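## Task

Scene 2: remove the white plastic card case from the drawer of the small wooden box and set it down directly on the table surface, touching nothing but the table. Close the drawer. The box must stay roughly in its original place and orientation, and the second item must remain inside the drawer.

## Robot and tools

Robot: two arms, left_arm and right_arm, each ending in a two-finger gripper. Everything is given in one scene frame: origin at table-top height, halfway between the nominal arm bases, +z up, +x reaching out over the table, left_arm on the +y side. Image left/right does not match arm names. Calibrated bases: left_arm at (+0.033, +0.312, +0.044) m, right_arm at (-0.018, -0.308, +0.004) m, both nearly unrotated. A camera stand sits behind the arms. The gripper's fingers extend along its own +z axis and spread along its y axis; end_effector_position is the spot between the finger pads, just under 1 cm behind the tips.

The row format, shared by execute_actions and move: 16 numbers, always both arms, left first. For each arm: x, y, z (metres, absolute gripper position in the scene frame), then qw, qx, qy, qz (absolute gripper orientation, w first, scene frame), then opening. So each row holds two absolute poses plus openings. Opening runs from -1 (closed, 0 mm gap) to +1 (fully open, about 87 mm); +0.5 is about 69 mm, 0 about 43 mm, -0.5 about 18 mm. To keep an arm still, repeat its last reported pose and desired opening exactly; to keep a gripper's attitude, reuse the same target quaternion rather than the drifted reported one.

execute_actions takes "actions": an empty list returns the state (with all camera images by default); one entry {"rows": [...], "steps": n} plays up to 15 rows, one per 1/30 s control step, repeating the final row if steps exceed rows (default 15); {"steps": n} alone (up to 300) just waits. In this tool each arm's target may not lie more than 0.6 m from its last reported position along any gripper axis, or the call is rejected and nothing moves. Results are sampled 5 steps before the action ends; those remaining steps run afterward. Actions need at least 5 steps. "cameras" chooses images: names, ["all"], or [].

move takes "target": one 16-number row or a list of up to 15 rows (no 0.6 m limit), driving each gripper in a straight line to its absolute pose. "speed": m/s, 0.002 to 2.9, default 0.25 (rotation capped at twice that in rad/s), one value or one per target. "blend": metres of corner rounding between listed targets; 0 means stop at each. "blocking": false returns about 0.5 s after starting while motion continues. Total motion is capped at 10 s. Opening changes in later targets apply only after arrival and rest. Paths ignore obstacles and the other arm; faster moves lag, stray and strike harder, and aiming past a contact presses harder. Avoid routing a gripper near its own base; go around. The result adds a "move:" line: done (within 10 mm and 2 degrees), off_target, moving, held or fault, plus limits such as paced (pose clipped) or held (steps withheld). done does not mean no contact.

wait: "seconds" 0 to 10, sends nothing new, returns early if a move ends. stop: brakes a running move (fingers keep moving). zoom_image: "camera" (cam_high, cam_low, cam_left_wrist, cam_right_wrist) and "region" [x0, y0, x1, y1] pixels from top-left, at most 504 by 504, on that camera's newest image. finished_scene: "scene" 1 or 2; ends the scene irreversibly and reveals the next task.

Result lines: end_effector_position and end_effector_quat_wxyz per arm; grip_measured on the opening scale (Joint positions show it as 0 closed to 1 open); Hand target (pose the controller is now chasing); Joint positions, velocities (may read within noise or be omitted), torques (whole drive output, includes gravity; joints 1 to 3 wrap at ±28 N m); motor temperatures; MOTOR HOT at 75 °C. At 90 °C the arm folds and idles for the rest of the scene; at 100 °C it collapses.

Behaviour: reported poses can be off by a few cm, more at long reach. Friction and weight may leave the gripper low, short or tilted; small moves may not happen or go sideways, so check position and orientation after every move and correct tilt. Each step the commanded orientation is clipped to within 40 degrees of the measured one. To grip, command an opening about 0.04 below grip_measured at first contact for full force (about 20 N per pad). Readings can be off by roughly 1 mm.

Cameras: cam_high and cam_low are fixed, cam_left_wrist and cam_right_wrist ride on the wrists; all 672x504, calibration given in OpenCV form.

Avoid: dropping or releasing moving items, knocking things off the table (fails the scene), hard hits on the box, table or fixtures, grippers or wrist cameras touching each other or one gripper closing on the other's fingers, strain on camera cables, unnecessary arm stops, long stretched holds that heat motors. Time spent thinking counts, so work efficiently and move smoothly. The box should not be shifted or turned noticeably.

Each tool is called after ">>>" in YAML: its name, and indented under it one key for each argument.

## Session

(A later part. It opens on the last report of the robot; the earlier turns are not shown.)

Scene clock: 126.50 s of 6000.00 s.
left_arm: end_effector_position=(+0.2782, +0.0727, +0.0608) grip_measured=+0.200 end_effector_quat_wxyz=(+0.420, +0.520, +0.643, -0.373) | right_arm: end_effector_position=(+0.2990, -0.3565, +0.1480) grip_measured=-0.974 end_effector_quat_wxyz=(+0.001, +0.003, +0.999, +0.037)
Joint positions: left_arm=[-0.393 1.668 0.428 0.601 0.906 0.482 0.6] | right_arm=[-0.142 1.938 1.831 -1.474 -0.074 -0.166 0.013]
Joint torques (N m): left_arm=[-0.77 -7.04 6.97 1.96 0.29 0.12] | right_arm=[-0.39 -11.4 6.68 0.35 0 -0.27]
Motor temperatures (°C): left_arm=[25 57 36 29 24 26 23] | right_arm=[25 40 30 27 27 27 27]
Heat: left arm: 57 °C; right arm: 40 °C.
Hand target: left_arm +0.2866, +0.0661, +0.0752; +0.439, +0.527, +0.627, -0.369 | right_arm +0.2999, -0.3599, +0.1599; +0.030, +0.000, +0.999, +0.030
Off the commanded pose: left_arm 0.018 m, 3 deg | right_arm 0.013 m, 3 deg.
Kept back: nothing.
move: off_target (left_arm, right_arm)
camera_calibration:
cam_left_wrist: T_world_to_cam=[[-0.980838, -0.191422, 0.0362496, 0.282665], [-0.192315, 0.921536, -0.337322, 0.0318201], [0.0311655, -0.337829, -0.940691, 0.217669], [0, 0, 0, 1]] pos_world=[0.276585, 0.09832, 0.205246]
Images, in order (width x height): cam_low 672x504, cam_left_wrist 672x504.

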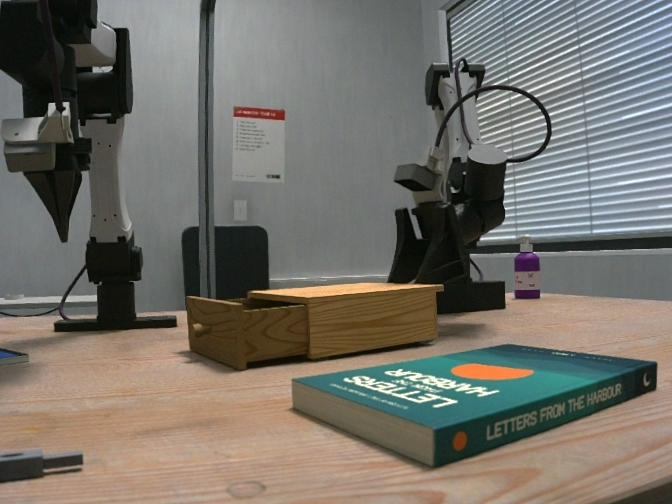

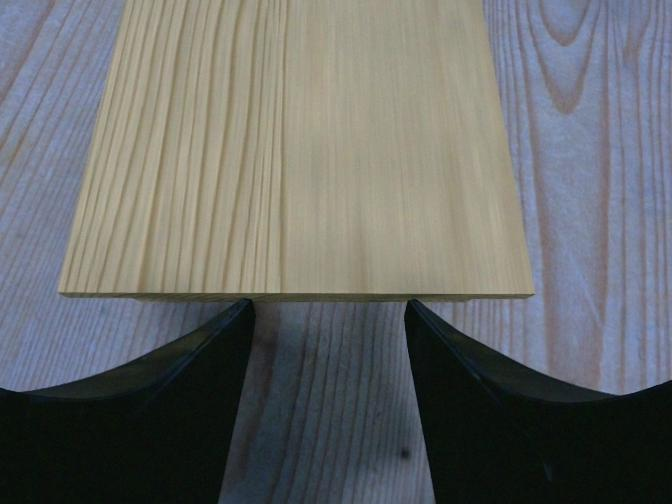

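>>> move:
  target:
    - [0.288,0.058,0.12,0.439,0.5266,0.6275,-0.369,0.2,0.3,-0.36,0.16,0.03,0,0.999,0.03,-1]
  speed: [0.04]
  cameras: ["cam_left_wrist","cam_low"]

Scene clock: 128.33 s of 6000.00 s.
left_arm: end_effector_position=(+0.2821, +0.0604, +0.1111) grip_measured=+0.200 end_effector_quat_wxyz=(+0.430, +0.526, +0.630, -0.377) | right_arm: end_effector_position=(+0.2990, -0.3565, +0.1480) grip_measured=-0.974 end_effector_quat_wxyz=(+0.001, +0.003, +0.999, +0.037)
Joint positions: left_arm=[-0.423 1.495 0.523 0.381 0.9 0.461 0.6] | right_arm=[-0.142 1.938 1.831 -1.474 -0.074 -0.166 0.013]
Joint torques (N m): left_arm=[-0.49 -6.06 7.91 1.81 0.11 0.1] | right_arm=[-0.43 -11.4 6.74 0.38 0.02 -0.27]
Motor temperatures (°C): left_arm=[25 56 36 29 24 26 23] | right_arm=[25 41 30 27 27 27 27]
Heat: left arm: 56 °C; right arm: 41 °C.
Hand target: left_arm +0.2878, +0.0580, +0.1202; +0.439, +0.526, +0.627, -0.369 | right_arm +0.2999, -0.3599, +0.1599; +0.030, +0.000, +0.999, +0.030
Off the commanded pose: left_arm 0.011 m, 1 deg | right_arm 0.013 m, 3 deg.
Kept back: nothing.
move: off_target (left_arm, right_arm)
camera_calibration:
cam_left_wrist: T_world_to_cam=[[-0.984769, -0.173247, 0.0147176, 0.28469], [-0.166904, 0.918198, -0.359242, 0.0561535], [0.0487238, -0.356227, -0.933128, 0.256047], [0, 0, 0, 1]] pos_world=[0.277251, 0.0889725, 0.254908]
Images, in order (width x height): cam_low 672x504, cam_left_wrist 672x504.

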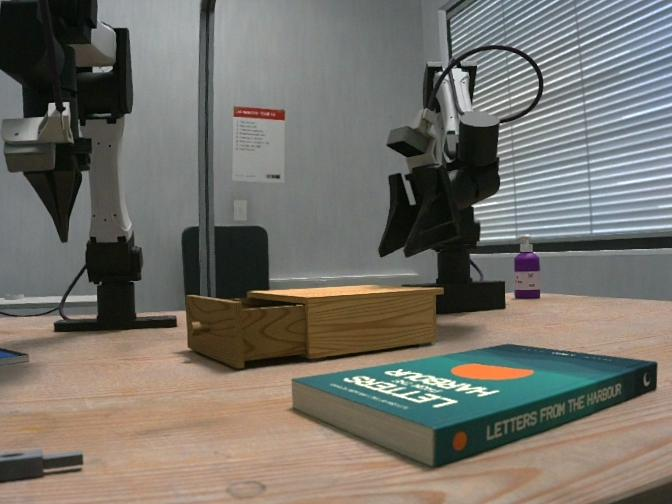

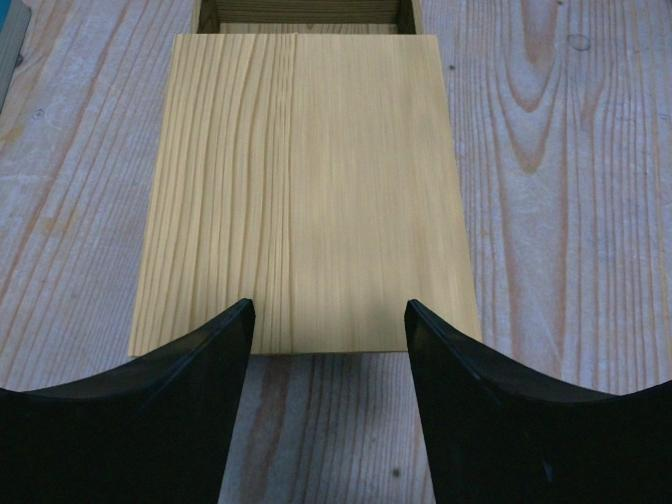

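>>> move:
  target:
    - [0.265,0.16,0.12,0.053,-0.069,0.79,-0.606,0.1,0.3,-0.36,0.16,0.03,0,0.999,0.03,-1]
    - [0.267,0.12,0.08,0.053,-0.069,0.79,-0.606,0.1,0.3,-0.36,0.16,0.03,0,0.999,0.03,-1]
  speed: 0.2
  cameras: ["cam_left_wrist","cam_low","cam_high"]

Scene clock: 134.80 s of 6000.00 s.
left_arm: end_effector_position=(+0.2671, +0.1201, +0.0855) grip_measured=+0.100 end_effector_quat_wxyz=(+0.052, -0.062, +0.787, -0.612) | right_arm: end_effector_position=(+0.2990, -0.3565, +0.1480) grip_measured=-0.974 end_effector_quat_wxyz=(+0.001, +0.003, +0.999, +0.037)
Joint positions: left_arm=[-0.067 1.843 0.47 0.543 1.231 -0.765 0.55] | right_arm=[-0.142 1.938 1.831 -1.474 -0.074 -0.166 0.013]
Joint torques (N m): left_arm=[-0.17 -4.93 3.19 1.8 0.22 0.18] | right_arm=[-0.54 -11.4 6.64 0.35 0.01 -0.28]
Motor temperatures (°C): left_arm=[25 55 37 29 24 26 23] | right_arm=[25 41 30 27 27 27 27]
Heat: left arm: 55 °C; right arm: 41 °C.
Hand target: left_arm +0.2670, +0.1201, +0.0802; +0.053, -0.069, +0.791, -0.606 | right_arm +0.2999, -0.3599, +0.1599; +0.030, +0.000, +0.999, +0.030
Off the commanded pose: left_arm 0.006 m, 1 deg | right_arm 0.013 m, 3 deg.
Kept back: nothing.
move: off_target (right_arm)
camera_calibration:
cam_left_wrist: T_world_to_cam=[[0.0334864, -0.255592, 0.966205, -0.0628349], [-0.769875, 0.609872, 0.188012, 0.141007], [-0.637315, -0.750153, -0.176351, 0.41996], [0, 0, 0, 1]] pos_world=[0.378308, 0.212978, 0.108261]
Images, in order (width x height): cam_high 672x504, cam_low 672x504, cam_left_wrist 672x504.

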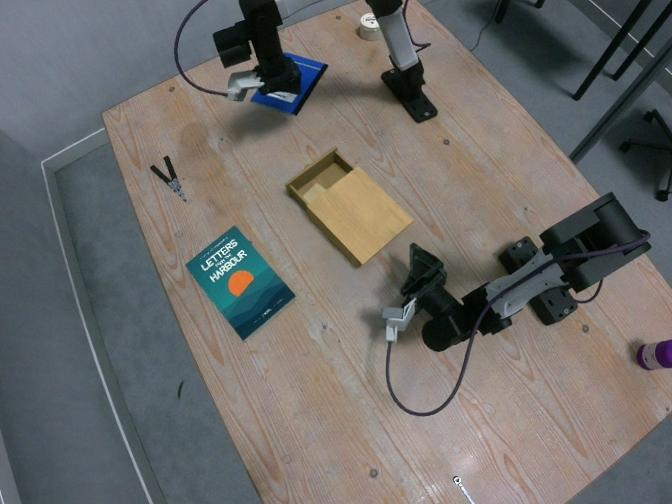

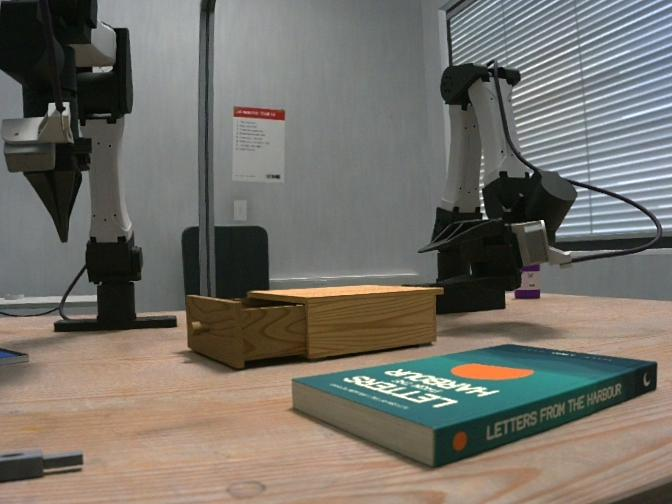

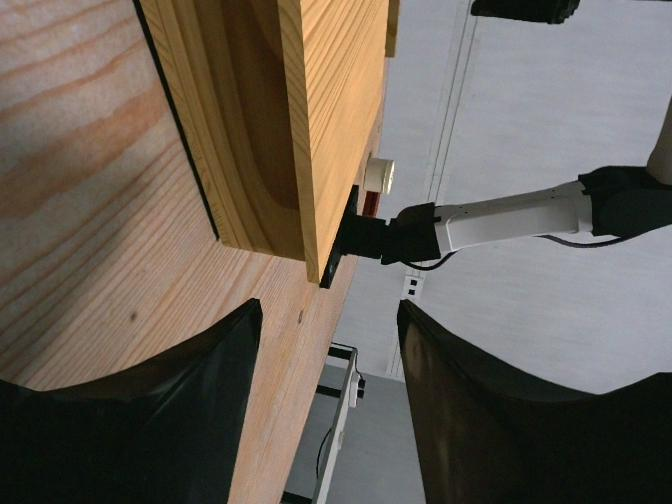

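>>> move:
  target:
    - [0.273,0.063,0.067,0.053,-0.069,0.79,-0.606,0.1,0.3,-0.36,0.16,0.03,0,0.999,0.03,-1]
  speed: 0.08
  cameras: ["cam_left_wrist","cam_low"]

Scene clock: 136.37 s of 6000.00 s.
left_arm: end_effector_position=(+0.2698, +0.0642, +0.0702) grip_measured=+0.100 end_effector_quat_wxyz=(+0.047, -0.064, +0.789, -0.609) | right_arm: end_effector_position=(+0.2990, -0.3565, +0.1480) grip_measured=-0.974 end_effector_quat_wxyz=(+0.001, +0.003, +0.999, +0.037)
Joint positions: left_arm=[-0.282 2.011 0.464 1 1.063 -1.087 0.55] | right_arm=[-0.142 1.938 1.831 -1.474 -0.074 -0.166 0.013]
Joint torques (N m): left_arm=[-0.35 -5.64 3.52 2.08 0.07 0.18] | right_arm=[-0.53 -11.55 6.78 0.33 -0.02 -0.26]
Heat: left arm: 54 °C; right arm: 42 °C.
Hand target: left_arm +0.2729, +0.0631, +0.0671; +0.053, -0.069, +0.791, -0.606 | right_arm +0.2999, -0.3599, +0.1599; +0.030, +0.000, +0.999, +0.030
Off the commanded pose: left_arm 0.005 m, 1 deg | right_arm 0.013 m, 3 deg.
Kept back: nothing.
move: off_target (right_arm)
camera_calibration:
cam_left_wrist: T_world_to_cam=[[0.0438433, -0.261147, 0.964303, -0.0647462], [-0.766323, 0.610477, 0.200168, 0.178207], [-0.640958, -0.747743, -0.173358, 0.377757], [0, 0, 0, 1]] pos_world=[0.381529, 0.156766, 0.0922509]
Images, in order (width x height): cam_low 672x504, cam_left_wrist 672x504.

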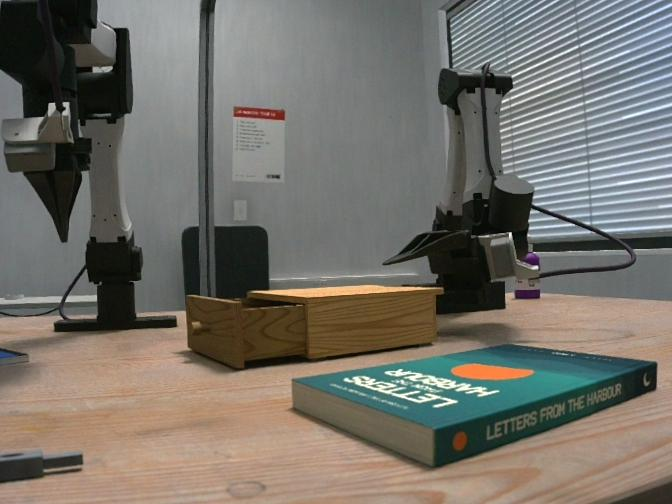

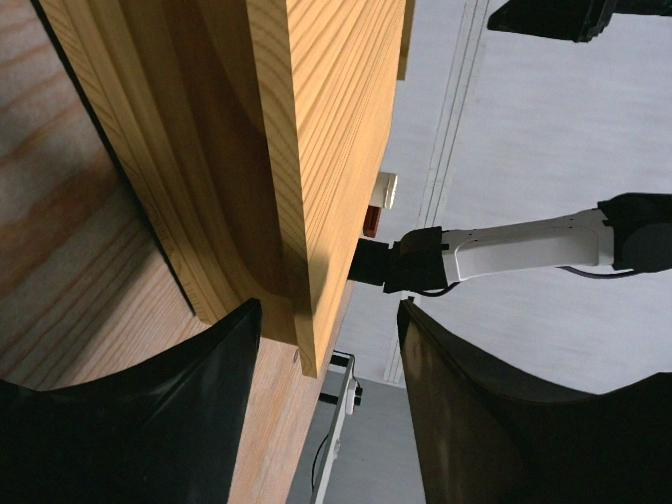

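>>> move:
  target:
    - [0.273,0.063,0.06,0.053,-0.069,0.79,-0.606,0.1,0.3,-0.36,0.16,0.03,0,0.999,0.03,-1]
    - [0.273,0.063,0.061,0.053,-0.069,0.79,-0.606,-0.95,0.3,-0.36,0.16,0.03,0,0.999,0.03,-1]
  speed: 0.08
  cameras: ["cam_left_wrist"]

Scene clock: 138.07 s of 6000.00 s.
left_arm: end_effector_position=(+0.2699, +0.0643, +0.0628) grip_measured=-0.770 end_effector_quat_wxyz=(+0.046, -0.067, +0.789, -0.609) | right_arm: end_effector_position=(+0.2990, -0.3565, +0.1480) grip_measured=-0.974 end_effector_quat_wxyz=(+0.001, +0.003, +0.999, +0.037)
Joint positions: left_arm=[-0.282 2.051 0.464 1.039 1.059 -1.091 0.115] | right_arm=[-0.142 1.938 1.831 -1.474 -0.074 -0.166 0.013]
Joint torques (N m): left_arm=[-0.38 -6.22 3.41 2.08 0.09 0.2] | right_arm=[-0.5 -11.52 6.68 0.33 -0.01 -0.27]
Heat: left arm: 54 °C; right arm: 42 °C.
Hand target: left_arm +0.2729, +0.0630, +0.0611; +0.053, -0.069, +0.790, -0.606 | right_arm +0.2999, -0.3599, +0.1599; +0.030, +0.000, +0.999, +0.030
Off the commanded pose: left_arm 0.004 m, 1 deg | right_arm 0.013 m, 3 deg.
Kept back: nothing.
move: off_target (right_arm)
camera_calibration:
cam_left_wrist: T_world_to_cam=[[0.0488808, -0.262546, 0.96368, -0.05873], [-0.7678, 0.607217, 0.204376, 0.180035], [-0.638822, -0.749904, -0.171902, 0.376057], [0, 0, 0, 1]] pos_world=[0.381335, 0.157267, 0.084447]
Images, in order (width x height): cam_left_wrist 672x504.

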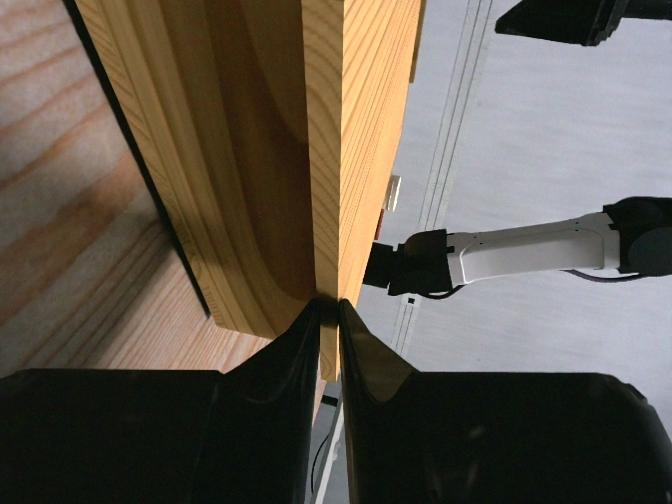

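>>> move:
  target:
    - [0.277,0.042,0.106,0.0435,-0.075,0.8627,-0.498,-0.95,0.3,-0.36,0.16,0.03,0,0.999,0.03,-1]
    - [0.282,0.016,0.14,0.0346,-0.0798,0.9137,-0.3973,-0.95,0.3,-0.36,0.16,0.03,0,0.999,0.03,-1]
  speed: 0.08
  blend: [0.01,0]
  cameras: ["cam_high","cam_low"]

Scene clock: 142.17 s of 6000.00 s.
left_arm: end_effector_position=(+0.2763, +0.0210, +0.1260) grip_measured=-0.756 end_effector_quat_wxyz=(+0.019, -0.089, +0.917, -0.388) | right_arm: end_effector_position=(+0.2990, -0.3565, +0.1480) grip_measured=-0.974 end_effector_quat_wxyz=(+0.001, +0.003, +0.999, +0.037)
Joint positions: left_arm=[-0.536 1.659 0.961 -0.296 0.586 -0.914 0.122] | right_arm=[-0.142 1.938 1.831 -1.474 -0.074 -0.166 0.013]
Joint torques (N m): left_arm=[-0.49 -8.03 9.18 1.6 0.22 0.25] | right_arm=[-0.46 -11.37 6.75 0.35 -0.02 -0.3]
Heat: left arm: 54 °C; right arm: 42 °C.
Hand target: left_arm +0.2817, +0.0161, +0.1401; +0.035, -0.080, +0.913, -0.397 | right_arm +0.2999, -0.3599, +0.1599; +0.030, +0.000, +0.999, +0.030
Off the commanded pose: left_arm 0.016 m, 2 deg | right_arm 0.013 m, 3 deg.
Kept back: nothing.
move: off_target (left_arm, right_arm)
Images, in order (width x height): cam_high 672x504, cam_low 672x504.

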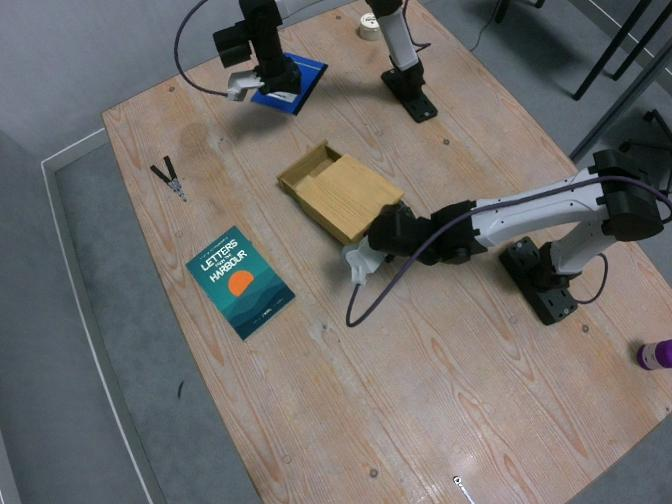

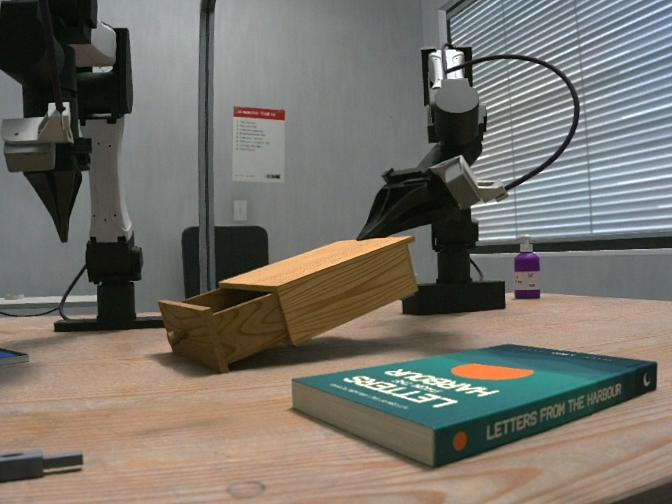

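>>> move:
  target:
    - [0.288,-0.01,0.197,0.0318,-0.0809,0.927,-0.3651,-0.95,0.3,-0.36,0.16,0.03,0,0.999,0.03,-1]
  speed: 0.08
  cameras: ["cam_high","cam_low"]

>>> zoom_image:
  camera: "cam_high"
  region: [252, 120, 432, 260]

Scene clock: 143.70 s of 6000.00 s.
left_arm: end_effector_position=(+0.2831, -0.0042, +0.1870) grip_measured=-0.781 end_effector_quat_wxyz=(+0.025, -0.082, +0.930, -0.357) | right_arm: end_effector_position=(+0.2990, -0.3565, +0.1480) grip_measured=-0.974 end_effector_quat_wxyz=(+0.001, +0.003, +0.999, +0.037)
Joint positions: left_arm=[-0.613 1.669 1.267 -0.608 0.497 -0.94 0.11] | right_arm=[-0.142 1.938 1.831 -1.474 -0.074 -0.166 0.013]
Joint torques (N m): left_arm=[-0.42 -6.95 9.95 1.58 0.23 0.11] | right_arm=[-0.54 -11.44 6.71 0.33 -0.01 -0.26]
Heat: left arm: 54 °C; right arm: 42 °C.
Hand target: left_arm +0.2877, -0.0097, +0.1970; +0.032, -0.081, +0.927, -0.365 | right_arm +0.2999, -0.3599, +0.1599; +0.030, +0.000, +0.999, +0.030
Off the commanded pose: left_arm 0.013 m, 1 deg | right_arm 0.013 m, 3 deg.
Kept back: nothing.
move: off_target (left_arm, right_arm)
Images, in order (width x height): cam_high 672x504, cam_low 672x504.

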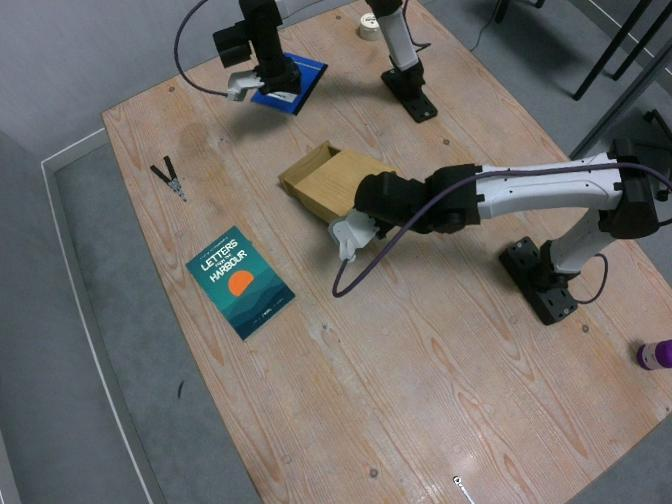

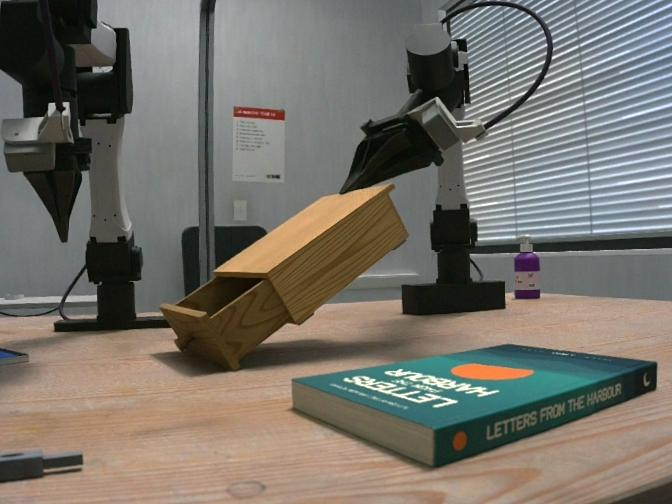

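Scaled by 2.800 from the camera's 672x504 image, which has a finer 960x720 frame.

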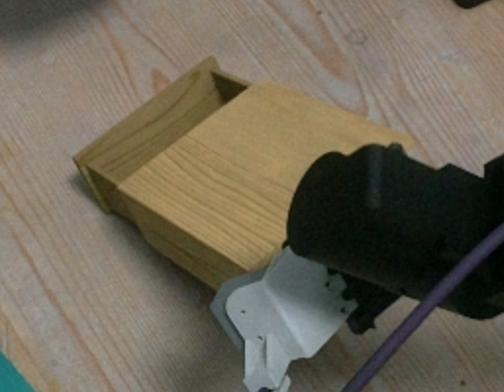

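>>> move:
  target:
    - [0.286,0.025,0.135,0.0346,-0.0798,0.9137,-0.3973,-0.95,0.3,-0.36,0.16,0.03,0,0.999,0.03,-1]
    - [0.288,0.049,0.1,0.028,-0.045,0.862,-0.5,-0.95,0.3,-0.36,0.16,0.03,0,0.999,0.03,-1]
    - [0.29,0.058,0.063,0.0106,-0.0139,0.7932,-0.6088,-0.95,0.3,-0.36,0.16,0.03,0,0.999,0.03,-1]
  speed: [0.08,0.07,0.04]
  blend: [0.01,0.01,0]
  cameras: ["cam_high","cam_low"]

>>> zoom_image:
  camera: "cam_high"
  region: [272, 130, 432, 280]

Scene clock: 150.50 s of 6000.00 s.
left_arm: end_effector_position=(+0.2931, +0.0560, +0.0658) grip_measured=-0.950 end_effector_quat_wxyz=(+0.017, -0.011, +0.795, -0.606) | right_arm: end_effector_position=(+0.2990, -0.3565, +0.1480) grip_measured=-0.974 end_effector_quat_wxyz=(+0.001, +0.003, +0.999, +0.037)
Joint positions: left_arm=[-0.279 2.063 0.684 0.667 1.152 -0.89 0.025] | right_arm=[-0.142 1.938 1.831 -1.474 -0.074 -0.166 0.013]
Joint torques (N m): left_arm=[0.55 -6.69 3.32 1.93 0.45 0.2] | right_arm=[-0.38 -11.34 6.63 0.37 -0.01 -0.3]
Heat: left arm: 54 °C; right arm: 43 °C.
Hand target: left_arm +0.2900, +0.0580, +0.0630; +0.010, -0.014, +0.793, -0.609 | right_arm +0.2999, -0.3599, +0.1599; +0.030, +0.000, +0.999, +0.030
Off the commanded pose: left_arm 0.005 m, 1 deg | right_arm 0.013 m, 3 deg.
Kept back: nothing.
move: off_target (right_arm)
Images, in order (width x height): cam_high 672x504, cam_low 672x504.

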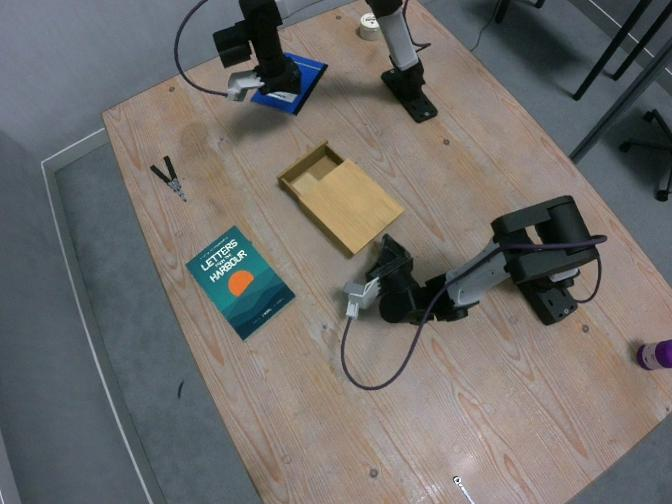

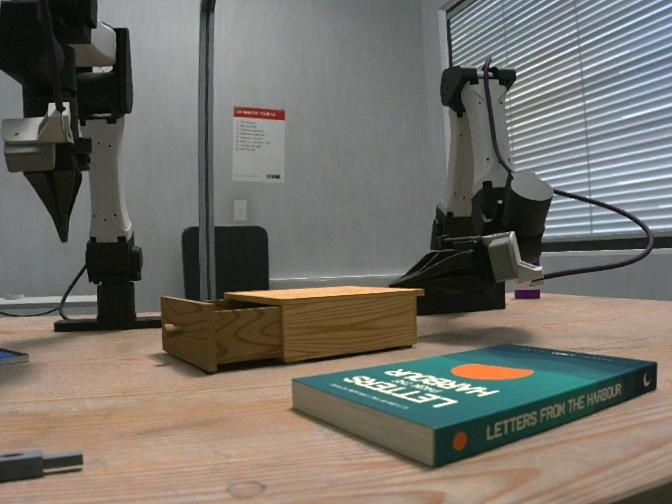

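Scaled by 3.150 from the camera's 672x504 image, which has a finer 960x720 frame.

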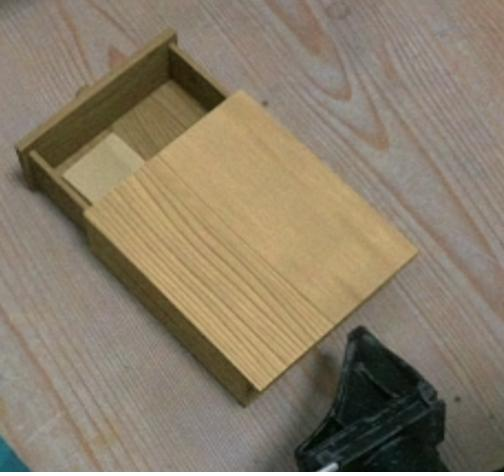

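>>> move:
  target:
    - [0.285,0.12,0.09,0.0106,-0.0139,0.7932,-0.6088,-0.95,0.34,-0.27,0.17,-0.06,0.6,0.795,0.06,-1]
    - [0.27,0.2,0.12,0.0106,-0.0139,0.7932,-0.6088,-0.95,0.34,-0.20,0.13,-0.09,0.701,0.701,0.09,-1]
  speed: 0.25
  cameras: ["cam_right_wrist"]

>>> zoom_image:
  camera: "cam_right_wrist"
  region: [150, 130, 500, 320]

Scene clock: 155.60 s of 6000.00 s.
left_arm: end_effector_position=(+0.2693, +0.1996, +0.1229) grip_measured=-0.950 end_effector_quat_wxyz=(+0.014, -0.024, +0.789, -0.613) | right_arm: end_effector_position=(+0.3385, -0.2026, +0.1155) grip_measured=-0.974 end_effector_quat_wxyz=(-0.105, +0.701, +0.702, +0.069)
Joint positions: left_arm=[0.222 1.995 1.015 -1.161 1.273 0.582 0.025] | right_arm=[0.089 1.947 1.653 -1.314 -0.25 1.625 0.013]
Joint torques (N m): left_arm=[-0.5 -6.35 5.67 -0.39 0.35 0.34] | right_arm=[0.61 -11.18 6.67 0.17 -0.14 0.01]
Heat: left arm: 54 °C; right arm: 43 °C.
Hand target: left_arm +0.2700, +0.2000, +0.1200; +0.011, -0.014, +0.793, -0.609 | right_arm +0.3398, -0.2000, +0.1299; -0.090, +0.701, +0.702, +0.090
Off the commanded pose: left_arm 0.003 m, 1 deg | right_arm 0.015 m, 3 deg.
Kept back: nothing.
move: off_target (right_arm)
camera_calibration:
cam_right_wrist: T_world_to_cam=[[-0.998725, -0.0262231, 0.0431452, 0.32601], [0.0276801, 0.430291, 0.902266, -0.00668474], [-0.0422252, 0.902309, -0.429016, 0.386834], [0, 0, 0, 1]] pos_world=[0.342114, -0.337619, 0.157924]
Images, in order (width x height): cam_right_wrist 672x504.

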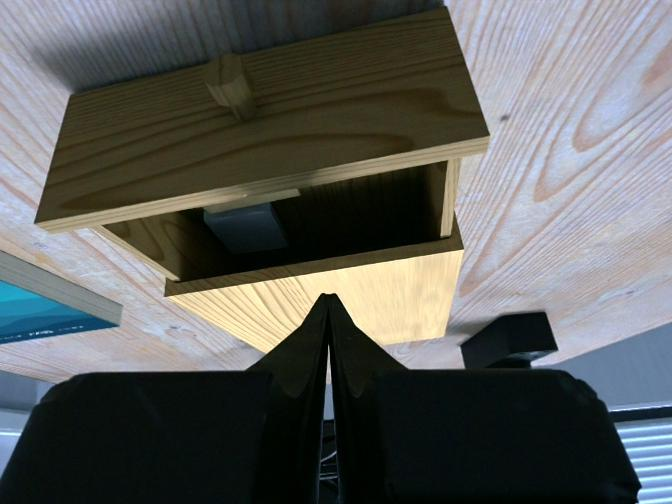

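Scaled by 1.440 from the camera's 672x504 image, which has a finer 960x720 frame.

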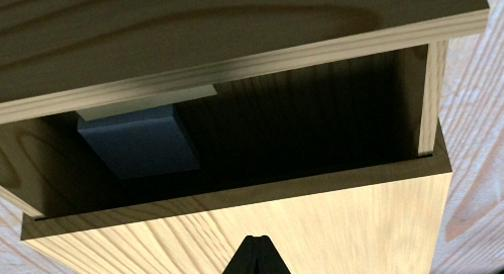

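>>> move:
  target:
    - [0.27,0.2,0.12,0.0106,-0.0139,0.7932,-0.6088,-0.95,0.38,-0.185,0.1,0.0344,0.615,0.787,-0.027,-1]
    - [0.27,0.2,0.12,0.0106,-0.0139,0.7932,-0.6088,-0.95,0.38,-0.182,0.062,0.0344,0.615,0.787,-0.027,-1]
  speed: 0.15
  cameras: ["cam_right_wrist"]

Scene clock: 159.03 s of 6000.00 s.
left_arm: end_effector_position=(+0.2685, +0.1995, +0.1233) grip_measured=-0.950 end_effector_quat_wxyz=(+0.013, -0.023, +0.789, -0.614) | right_arm: end_effector_position=(+0.3774, -0.1832, +0.0685) grip_measured=-0.974 end_effector_quat_wxyz=(+0.028, +0.619, +0.785, -0.022)
Joint positions: left_arm=[0.222 1.995 1.016 -1.17 1.272 0.591 0.025] | right_arm=[0.265 2.141 1.827 -1.257 0.071 1.571 0.013]
Joint torques (N m): left_arm=[-0.5 -6.17 5.68 -0.42 0.33 0.36] | right_arm=[0.85 -7.95 7.21 0.24 0.25 -0.15]
Heat: left arm: 54 °C; right arm: 43 °C.
Hand target: left_arm +0.2700, +0.2001, +0.1200; +0.011, -0.014, +0.793, -0.609 | right_arm +0.3800, -0.1821, +0.0621; +0.034, +0.615, +0.787, -0.027
Off the commanded pose: left_arm 0.004 m, 1 deg | right_arm 0.007 m, 1 deg.
Kept back: nothing.
move: done
camera_calibration:
cam_right_wrist: T_world_to_cam=[[-0.967576, -0.252579, 0.000554973, 0.317132], [-0.174281, 0.669222, 0.722335, 0.158525], [-0.182818, 0.698818, -0.691543, 0.384492], [0, 0, 0, 1]] pos_world=[0.404769, -0.294677, 0.151209]
Images, in order (width x height): cam_right_wrist 672x504.

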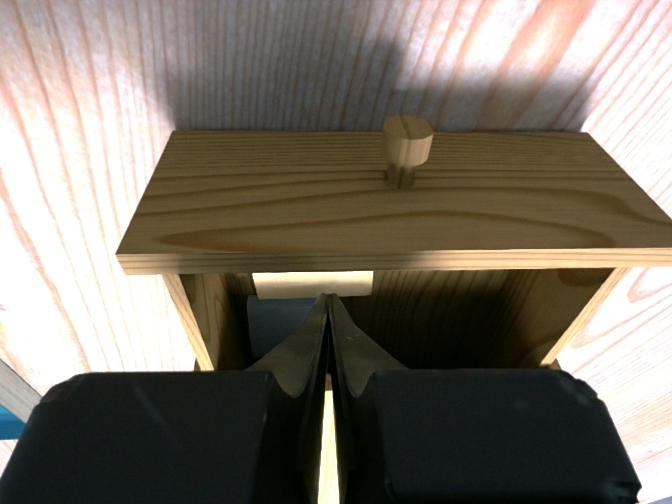

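>>> move:
  target:
    - [0.27,0.2,0.12,0.0106,-0.0139,0.7932,-0.6088,-0.95,0.386,-0.17,0.058,0.0344,0.615,0.787,-0.027,-1]
    - [0.27,0.2,0.12,0.0106,-0.0139,0.7932,-0.6088,-0.95,0.387,-0.168,0.022,0.0344,0.615,0.787,-0.027,-1]
    - [0.27,0.2,0.12,0.0106,-0.0139,0.7932,-0.6088,-0.95,0.322,-0.186,0.018,0.0344,0.615,0.787,-0.027,-1]
  speed: [0.1,0.05,0.05]
  cameras: ["cam_right_wrist"]

Scene clock: 162.73 s of 6000.00 s.
left_arm: end_effector_position=(+0.2685, +0.1995, +0.1233) grip_measured=-0.950 end_effector_quat_wxyz=(+0.013, -0.023, +0.789, -0.614) | right_arm: end_effector_position=(+0.3546, -0.1767, +0.0363) grip_measured=-0.974 end_effector_quat_wxyz=(+0.063, +0.621, +0.780, +0.027)
Joint positions: left_arm=[0.222 1.995 1.016 -1.17 1.272 0.591 0.025] | right_arm=[0.293 1.967 1.428 -0.913 0.07 1.604 0.013]
Joint torques (N m): left_arm=[-0.51 -6.17 5.68 -0.41 0.33 0.34] | right_arm=[0.88 -7.12 2.77 -0.31 0.27 -0.25]
Heat: left arm: 54 °C; right arm: 42 °C.
Hand target: left_arm +0.2700, +0.2001, +0.1200; +0.011, -0.014, +0.793, -0.609 | right_arm +0.3231, -0.1858, +0.0197; +0.034, +0.615, +0.788, -0.027
Off the commanded pose: left_arm 0.004 m, 1 deg | right_arm 0.039 m, 7 deg.
Kept back: nothing.
move: off_target (right_arm)
camera_calibration:
cam_right_wrist: T_world_to_cam=[[-0.961613, -0.246335, -0.120913, 0.300046], [-0.255891, 0.64585, 0.719304, 0.198416], [-0.0990981, 0.722632, -0.684092, 0.327811], [0, 0, 0, 1]] pos_world=[0.371786, -0.291122, 0.117811]
Images, in order (width x height): cam_right_wrist 672x504.

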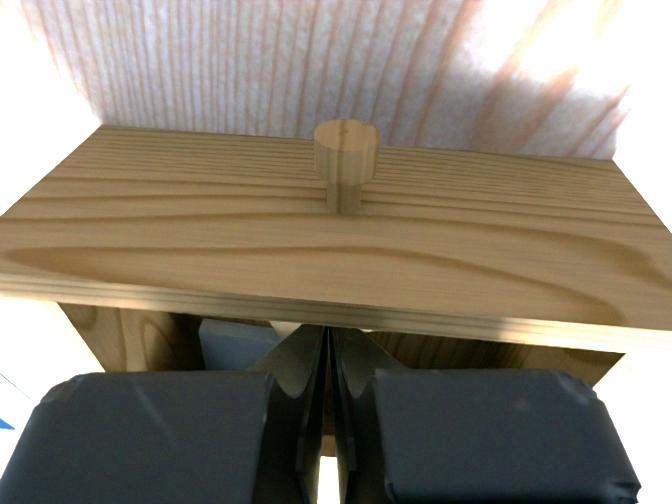

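>>> move:
  target:
    - [0.27,0.2,0.12,0.0106,-0.0139,0.7932,-0.6088,-0.95,0.38,-0.182,0.068,0.0344,0.615,0.787,-0.027,-1]
  speed: [0.12]
  cameras: ["cam_right_wrist"]

>>> zoom_image:
  camera: "cam_right_wrist"
  region: [160, 220, 500, 400]

Scene clock: 164.23 s of 6000.00 s.
left_arm: end_effector_position=(+0.2685, +0.1995, +0.1233) grip_measured=-0.950 end_effector_quat_wxyz=(+0.013, -0.023, +0.789, -0.614) | right_arm: end_effector_position=(+0.3754, -0.1772, +0.0692) grip_measured=-0.974 end_effector_quat_wxyz=(+0.030, +0.616, +0.787, -0.019)
Joint positions: left_arm=[0.222 1.995 1.016 -1.17 1.272 0.591 0.025] | right_arm=[0.279 2.133 1.815 -1.248 0.071 1.578 0.013]
Joint torques (N m): left_arm=[-0.49 -6.17 5.68 -0.42 0.33 0.35] | right_arm=[-0.44 -7.5 10.3 0.01 0.26 -0.22]
Heat: left arm: 54 °C; right arm: 42 °C.
Hand target: left_arm +0.2700, +0.2001, +0.1200; +0.011, -0.014, +0.793, -0.609 | right_arm +0.3799, -0.1820, +0.0680; +0.035, +0.615, +0.787, -0.027
Off the commanded pose: left_arm 0.004 m, 1 deg | right_arm 0.007 m, 1 deg.
Kept back: nothing.
move: done
camera_calibration:
cam_right_wrist: T_world_to_cam=[[-0.965477, -0.260406, -0.00645974, 0.315011], [-0.184538, 0.666267, 0.722519, 0.157101], [-0.183845, 0.698768, -0.691321, 0.380856], [0, 0, 0, 1]] pos_world=[0.403146, -0.28877, 0.15182]
Images, in order (width x height): cam_right_wrist 672x504.

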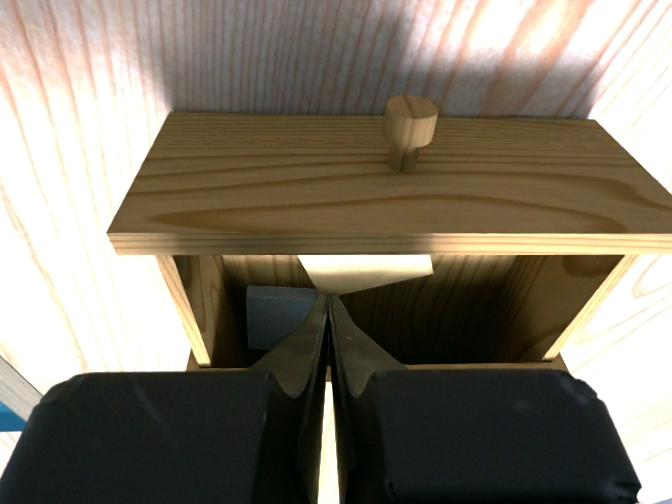

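Scaled by 1.482 from the camera's 672x504 image, which has a finer 960x720 frame.

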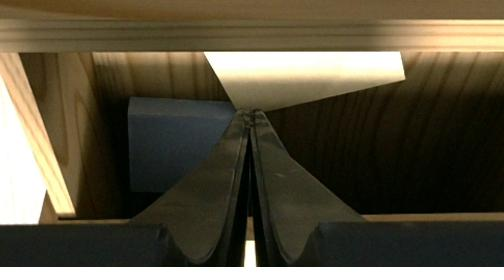

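>>> move:
  target:
    - [0.27,0.2,0.12,0.0106,-0.0139,0.7932,-0.6088,-0.95,0.394,-0.172,0.06,0.0344,0.615,0.787,-0.027,-1]
    - [0.27,0.2,0.12,0.0106,-0.0139,0.7932,-0.6088,-0.95,0.395,-0.17,0.02,0.0344,0.615,0.787,-0.027,-1]
    - [0.27,0.2,0.12,0.0106,-0.0139,0.7932,-0.6088,-0.95,0.37,-0.207,0.012,0.0344,0.615,0.787,-0.027,-1]
    - [0.27,0.2,0.12,0.0106,-0.0139,0.7932,-0.6088,-0.95,0.38,-0.195,0.075,0.0344,0.615,0.787,-0.027,-1]
  speed: [0.1,0.05,0.04,0.12]
  cameras: ["cam_right_wrist","cam_high"]

Scene clock: 169.27 s of 6000.00 s.
left_arm: end_effector_position=(+0.2685, +0.1995, +0.1233) grip_measured=-0.950 end_effector_quat_wxyz=(+0.013, -0.023, +0.789, -0.614) | right_arm: end_effector_position=(+0.3759, -0.1919, +0.0741) grip_measured=-0.974 end_effector_quat_wxyz=(+0.028, +0.613, +0.789, -0.021)
Joint positions: left_arm=[0.222 1.995 1.016 -1.17 1.272 0.591 0.025] | right_arm=[0.244 2.124 1.822 -1.265 0.07 1.535 0.013]
Joint torques (N m): left_arm=[-0.49 -6.22 5.67 -0.4 0.35 0.37] | right_arm=[-0.14 -8.1 9.89 -0.02 0.25 -0.1]
Heat: left arm: 53 °C; right arm: 42 °C.
Hand target: left_arm +0.2700, +0.2001, +0.1200; +0.011, -0.014, +0.793, -0.609 | right_arm +0.3799, -0.1950, +0.0750; +0.035, +0.615, +0.787, -0.027
Off the commanded pose: left_arm 0.004 m, 1 deg | right_arm 0.005 m, 1 deg.
Kept back: nothing.
move: done
camera_calibration:
cam_right_wrist: T_world_to_cam=[[-0.96362, -0.267272, -0.00120476, 0.309239], [-0.185474, 0.665448, 0.723035, 0.163513], [-0.192445, 0.696954, -0.690811, 0.397459], [0, 0, 0, 1]] pos_world=[0.404806, -0.303169, 0.156715]
Images, in order (width x height): cam_high 672x504, cam_right_wrist 672x504.

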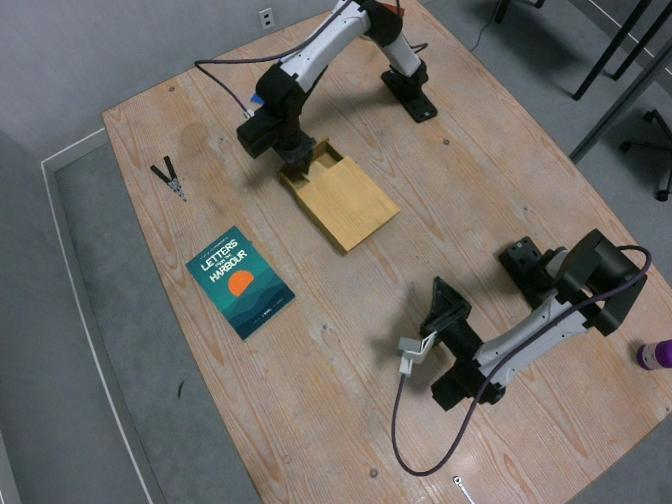

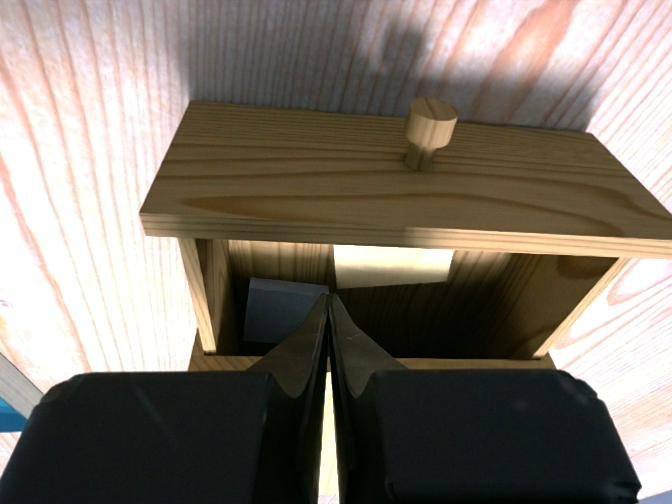

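>>> move:
  target:
    - [0.27,0.2,0.12,0.0106,-0.0139,0.7932,-0.6088,-0.95,0.391,-0.16,0.06,0.0344,0.615,0.787,-0.027,-1]
    - [0.27,0.2,0.12,0.0106,-0.0139,0.7932,-0.6088,-0.95,0.391,-0.154,0.01,0.0344,0.615,0.787,-0.027,-1]
    - [0.27,0.2,0.12,0.0106,-0.0139,0.7932,-0.6088,-0.95,0.37,-0.212,0.0,0.0344,0.615,0.787,-0.027,-1]
    - [0.27,0.2,0.12,0.0106,-0.0139,0.7932,-0.6088,-0.95,0.38,-0.195,0.075,0.0344,0.615,0.787,-0.027,-1]
  speed: [0.1,0.05,0.04,0.12]
  cameras: ["cam_right_wrist"]

Scene clock: 174.83 s of 6000.00 s.
left_arm: end_effector_position=(+0.2685, +0.1995, +0.1233) grip_measured=-0.950 end_effector_quat_wxyz=(+0.013, -0.023, +0.789, -0.614) | right_arm: end_effector_position=(+0.3764, -0.1937, +0.0767) grip_measured=-0.974 end_effector_quat_wxyz=(+0.030, +0.612, +0.790, -0.019)
Joint positions: left_arm=[0.222 1.995 1.016 -1.17 1.272 0.591 0.025] | right_arm=[0.24 2.117 1.822 -1.265 0.07 1.528 0.013]
Joint torques (N m): left_arm=[-0.49 -6.17 5.71 -0.4 0.34 0.36] | right_arm=[0.2 -7.39 9.8 0.02 0.3 -0.01]
Heat: left arm: 53 °C; right arm: 41 °C.
Hand target: left_arm +0.2700, +0.2001, +0.1200; +0.011, -0.014, +0.793, -0.609 | right_arm +0.3800, -0.1950, +0.0750; +0.035, +0.615, +0.787, -0.026
Off the commanded pose: left_arm 0.004 m, 1 deg | right_arm 0.004 m, 1 deg.
Kept back: nothing.
move: done
camera_calibration:
cam_right_wrist: T_world_to_cam=[[-0.962777, -0.270192, -0.00753076, 0.308825], [-0.191986, 0.663962, 0.722701, 0.165117], [-0.190268, 0.697246, -0.69112, 0.399825], [0, 0, 0, 1]] pos_world=[0.405104, -0.304966, 0.159323]
Images, in order (width x height): cam_right_wrist 672x504.

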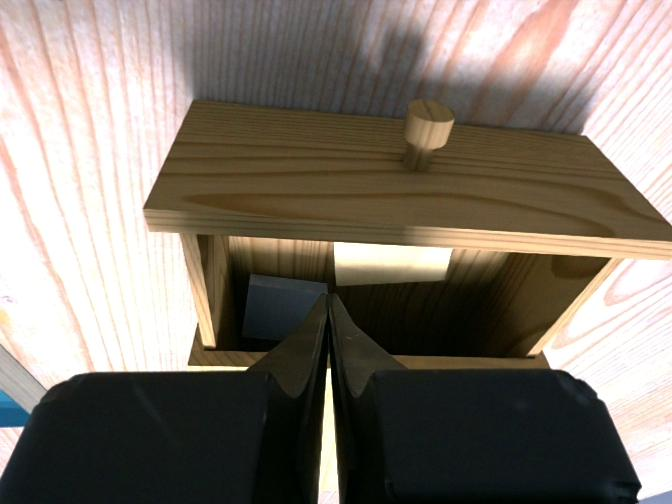

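>>> move:
  target:
    - [0.27,0.2,0.12,0.0106,-0.0139,0.7932,-0.6088,-0.95,0.391,-0.172,0.06,0.0344,0.615,0.787,-0.027,-1]
    - [0.27,0.2,0.12,0.0106,-0.0139,0.7932,-0.6088,-0.95,0.392,-0.17,0.01,0.0344,0.615,0.787,-0.027,-1]
  speed: [0.1,0.05]
  cameras: ["cam_right_wrist"]

>>> move:
  target:
    - [0.27,0.2,0.12,0.0106,-0.0139,0.7932,-0.6088,-0.95,0.372,-0.225,0.005,0.0344,0.615,0.787,-0.027,-1]
  speed: [0.04]
  cameras: ["cam_right_wrist"]

Scene clock: 177.40 s of 6000.00 s.
left_arm: end_effector_position=(+0.2685, +0.1995, +0.1233) grip_measured=-0.950 end_effector_quat_wxyz=(+0.013, -0.023, +0.789, -0.614) | right_arm: end_effector_position=(+0.3879, -0.1707, +0.0316) grip_measured=-0.974 end_effector_quat_wxyz=(+0.027, +0.613, +0.789, -0.021)
Joint positions: left_arm=[0.222 1.995 1.016 -1.17 1.272 0.591 0.025] | right_arm=[0.286 2.218 1.801 -1.155 0.068 1.577 0.013]
Joint torques (N m): left_arm=[-0.53 -6.2 5.65 -0.41 0.34 0.35] | right_arm=[0.76 -6.98 4.3 0.69 0.27 0]
Heat: left arm: 53 °C; right arm: 41 °C.
Hand target: left_arm +0.2700, +0.2001, +0.1200; +0.011, -0.014, +0.793, -0.609 | right_arm +0.3910, -0.1704, +0.0107; +0.034, +0.615, +0.787, -0.028
Off the commanded pose: left_arm 0.004 m, 1 deg | right_arm 0.022 m, 1 deg.
Kept back: nothing.
move: off_target (right_arm)
camera_calibration:
cam_right_wrist: T_world_to_cam=[[-0.963804, -0.266611, -0.000351337, 0.326504], [-0.183891, 0.663815, 0.724937, 0.181503], [-0.193043, 0.698762, -0.688815, 0.356102], [0, 0, 0, 1]] pos_world=[0.416806, -0.282265, 0.113825]
Images, in order (width x height): cam_right_wrist 672x504.

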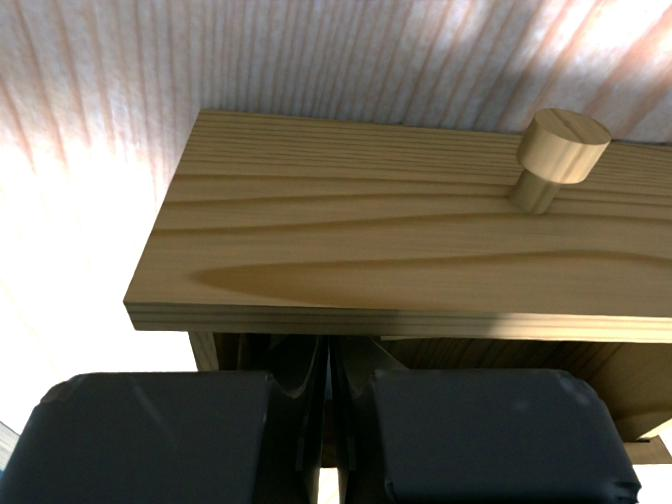

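Scene clock: 179.23 s of 6000.00 s.
left_arm: end_effector_position=(+0.2685, +0.1995, +0.1233) grip_measured=-0.950 end_effector_quat_wxyz=(+0.013, -0.023, +0.789, -0.614) | right_arm: end_effector_position=(+0.3862, -0.1887, +0.0298) grip_measured=-0.974 end_effector_quat_wxyz=(+0.021, +0.611, +0.790, +0.039)
Joint positions: left_arm=[0.222 1.995 1.016 -1.17 1.272 0.591 0.025] | right_arm=[0.208 2.117 1.616 -0.983 -0.022 1.496 0.013]
Joint torques (N m): left_arm=[-0.44 -6.17 5.68 -0.41 0.32 0.37] | right_arm=[-3 -7.45 2.69 0.08 1.08 -0.45]
Heat: left arm: 53 °C; right arm: 41 °C.
Hand target: left_arm +0.2700, +0.2001, +0.1200; +0.011, -0.014, +0.793, -0.609 | right_arm +0.3708, -0.2231, +0.0074; +0.031, +0.614, +0.788, -0.027
Off the commanded pose: left_arm 0.004 m, 1 deg | right_arm 0.046 m, 8 deg.
Kept back: nothing.
move: off_target (right_arm)
camera_calibration:
cam_right_wrist: T_world_to_cam=[[-0.958811, -0.269457, -0.0898593, 0.320365], [-0.237224, 0.58564, 0.775081, 0.198722], [-0.156226, 0.764473, -0.625439, 0.363322], [0, 0, 0, 1]] pos_world=[0.411071, -0.307805, 0.101998]
Images, in order (width x height): cam_right_wrist 672x504.

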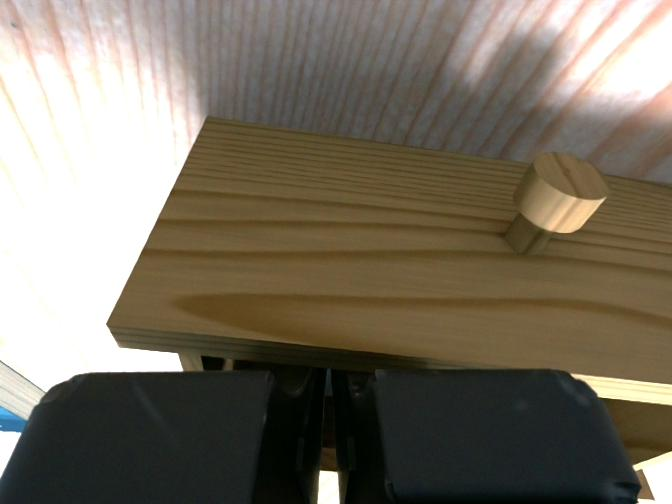

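>>> move:
  target:
    - [0.27,0.2,0.12,0.0106,-0.0139,0.7932,-0.6088,-0.95,0.383,-0.195,0.078,0.0344,0.615,0.787,-0.027,-1]
  speed: [0.1]
  cameras: ["cam_right_wrist"]

Scene clock: 180.83 s of 6000.00 s.
left_arm: end_effector_position=(+0.2685, +0.1995, +0.1233) grip_measured=-0.950 end_effector_quat_wxyz=(+0.013, -0.023, +0.789, -0.614) | right_arm: end_effector_position=(+0.3795, -0.1945, +0.0793) grip_measured=-0.974 end_effector_quat_wxyz=(+0.030, +0.613, +0.790, -0.019)
Joint positions: left_arm=[0.222 1.995 1.016 -1.17 1.272 0.591 0.025] | right_arm=[0.236 2.13 1.852 -1.283 0.07 1.526 0.013]
Joint torques (N m): left_arm=[-0.49 -6.19 5.67 -0.4 0.34 0.36] | right_arm=[0.47 -7.57 10.03 0.06 0.23 -0.04]
Heat: left arm: 53 °C; right arm: 41 °C.
Hand target: left_arm +0.2700, +0.2001, +0.1200; +0.011, -0.014, +0.793, -0.609 | right_arm +0.3829, -0.1950, +0.0780; +0.035, +0.615, +0.787, -0.027
Off the commanded pose: left_arm 0.004 m, 1 deg | right_arm 0.004 m, 1 deg.
Kept back: nothing.
move: done
camera_calibration:
cam_right_wrist: T_world_to_cam=[[-0.963213, -0.268656, -0.00664479, 0.312122], [-0.190299, 0.664404, 0.722741, 0.163807], [-0.189754, 0.697418, -0.691088, 0.402608], [0, 0, 0, 1]] pos_world=[0.408209, -0.305767, 0.161922]
Images, in order (width x height): cam_right_wrist 672x504.

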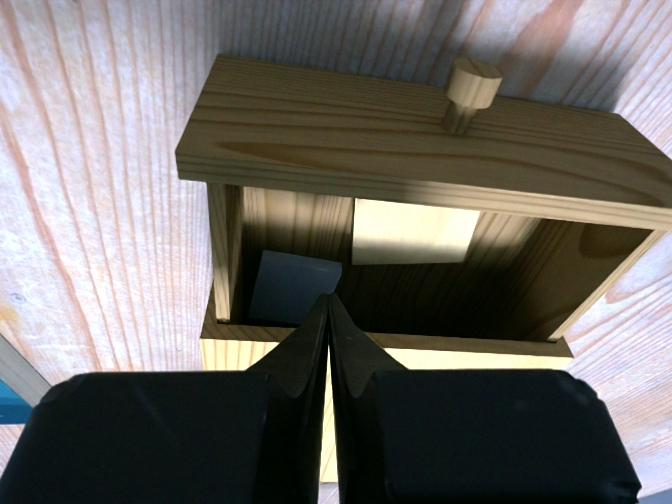

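>>> move:
  target:
    - [0.27,0.2,0.12,0.0106,-0.0139,0.7932,-0.6088,-0.95,0.391,-0.177,0.06,0.0344,0.615,0.787,-0.027,-1]
    - [0.27,0.2,0.12,0.0106,-0.0139,0.7932,-0.6088,-0.95,0.392,-0.175,0.01,0.0344,0.615,0.787,-0.027,-1]
    - [0.27,0.2,0.12,0.0106,-0.0139,0.7932,-0.6088,-0.95,0.345,-0.19,0.005,0.0344,0.615,0.787,-0.027,-1]
    - [0.27,0.2,0.12,0.0106,-0.0139,0.7932,-0.6088,-0.95,0.375,-0.195,0.085,0.0344,0.615,0.787,-0.027,-1]
  speed: [0.1,0.05,0.04,0.1]
  cameras: ["cam_right_wrist"]

Scene clock: 186.10 s of 6000.00 s.
left_arm: end_effector_position=(+0.2685, +0.1995, +0.1233) grip_measured=-0.950 end_effector_quat_wxyz=(+0.013, -0.023, +0.789, -0.614) | right_arm: end_effector_position=(+0.3712, -0.1924, +0.0856) grip_measured=-0.974 end_effector_quat_wxyz=(+0.035, +0.616, +0.787, -0.024)
Joint positions: left_arm=[0.222 1.995 1.016 -1.17 1.272 0.591 0.025] | right_arm=[0.252 2.095 1.825 -1.292 0.084 1.55 0.013]
Joint torques (N m): left_arm=[-0.47 -6.17 5.68 -0.41 0.33 0.36] | right_arm=[-0.55 -7.41 10.17 0.01 0.13 -0.25]
Heat: left arm: 52 °C; right arm: 41 °C.
Hand target: left_arm +0.2700, +0.2001, +0.1200; +0.011, -0.014, +0.793, -0.609 | right_arm +0.3749, -0.1950, +0.0850; +0.035, +0.615, +0.787, -0.027
Off the commanded pose: left_arm 0.004 m, 1 deg | right_arm 0.005 m, 0 deg.
Kept back: nothing.
move: done
camera_calibration:
cam_right_wrist: T_world_to_cam=[[-0.965519, -0.260259, -0.00624156, 0.307136], [-0.186768, 0.675778, 0.713052, 0.158023], [-0.18136, 0.68963, -0.701084, 0.400274], [0, 0, 0, 1]] pos_world=[0.398653, -0.302894, 0.169864]
Images, in order (width x height): cam_right_wrist 672x504.

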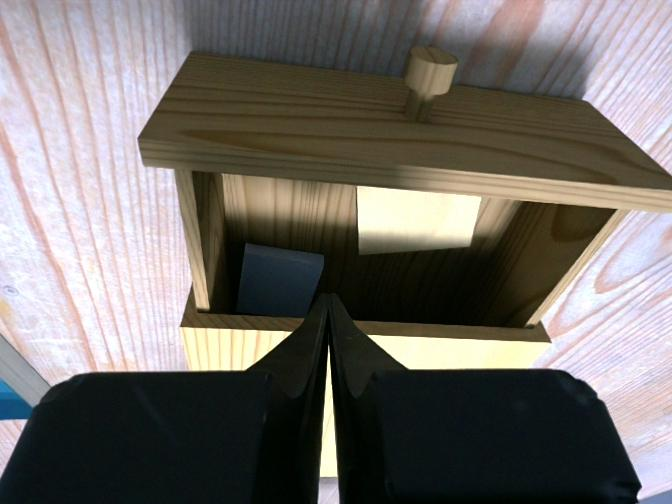

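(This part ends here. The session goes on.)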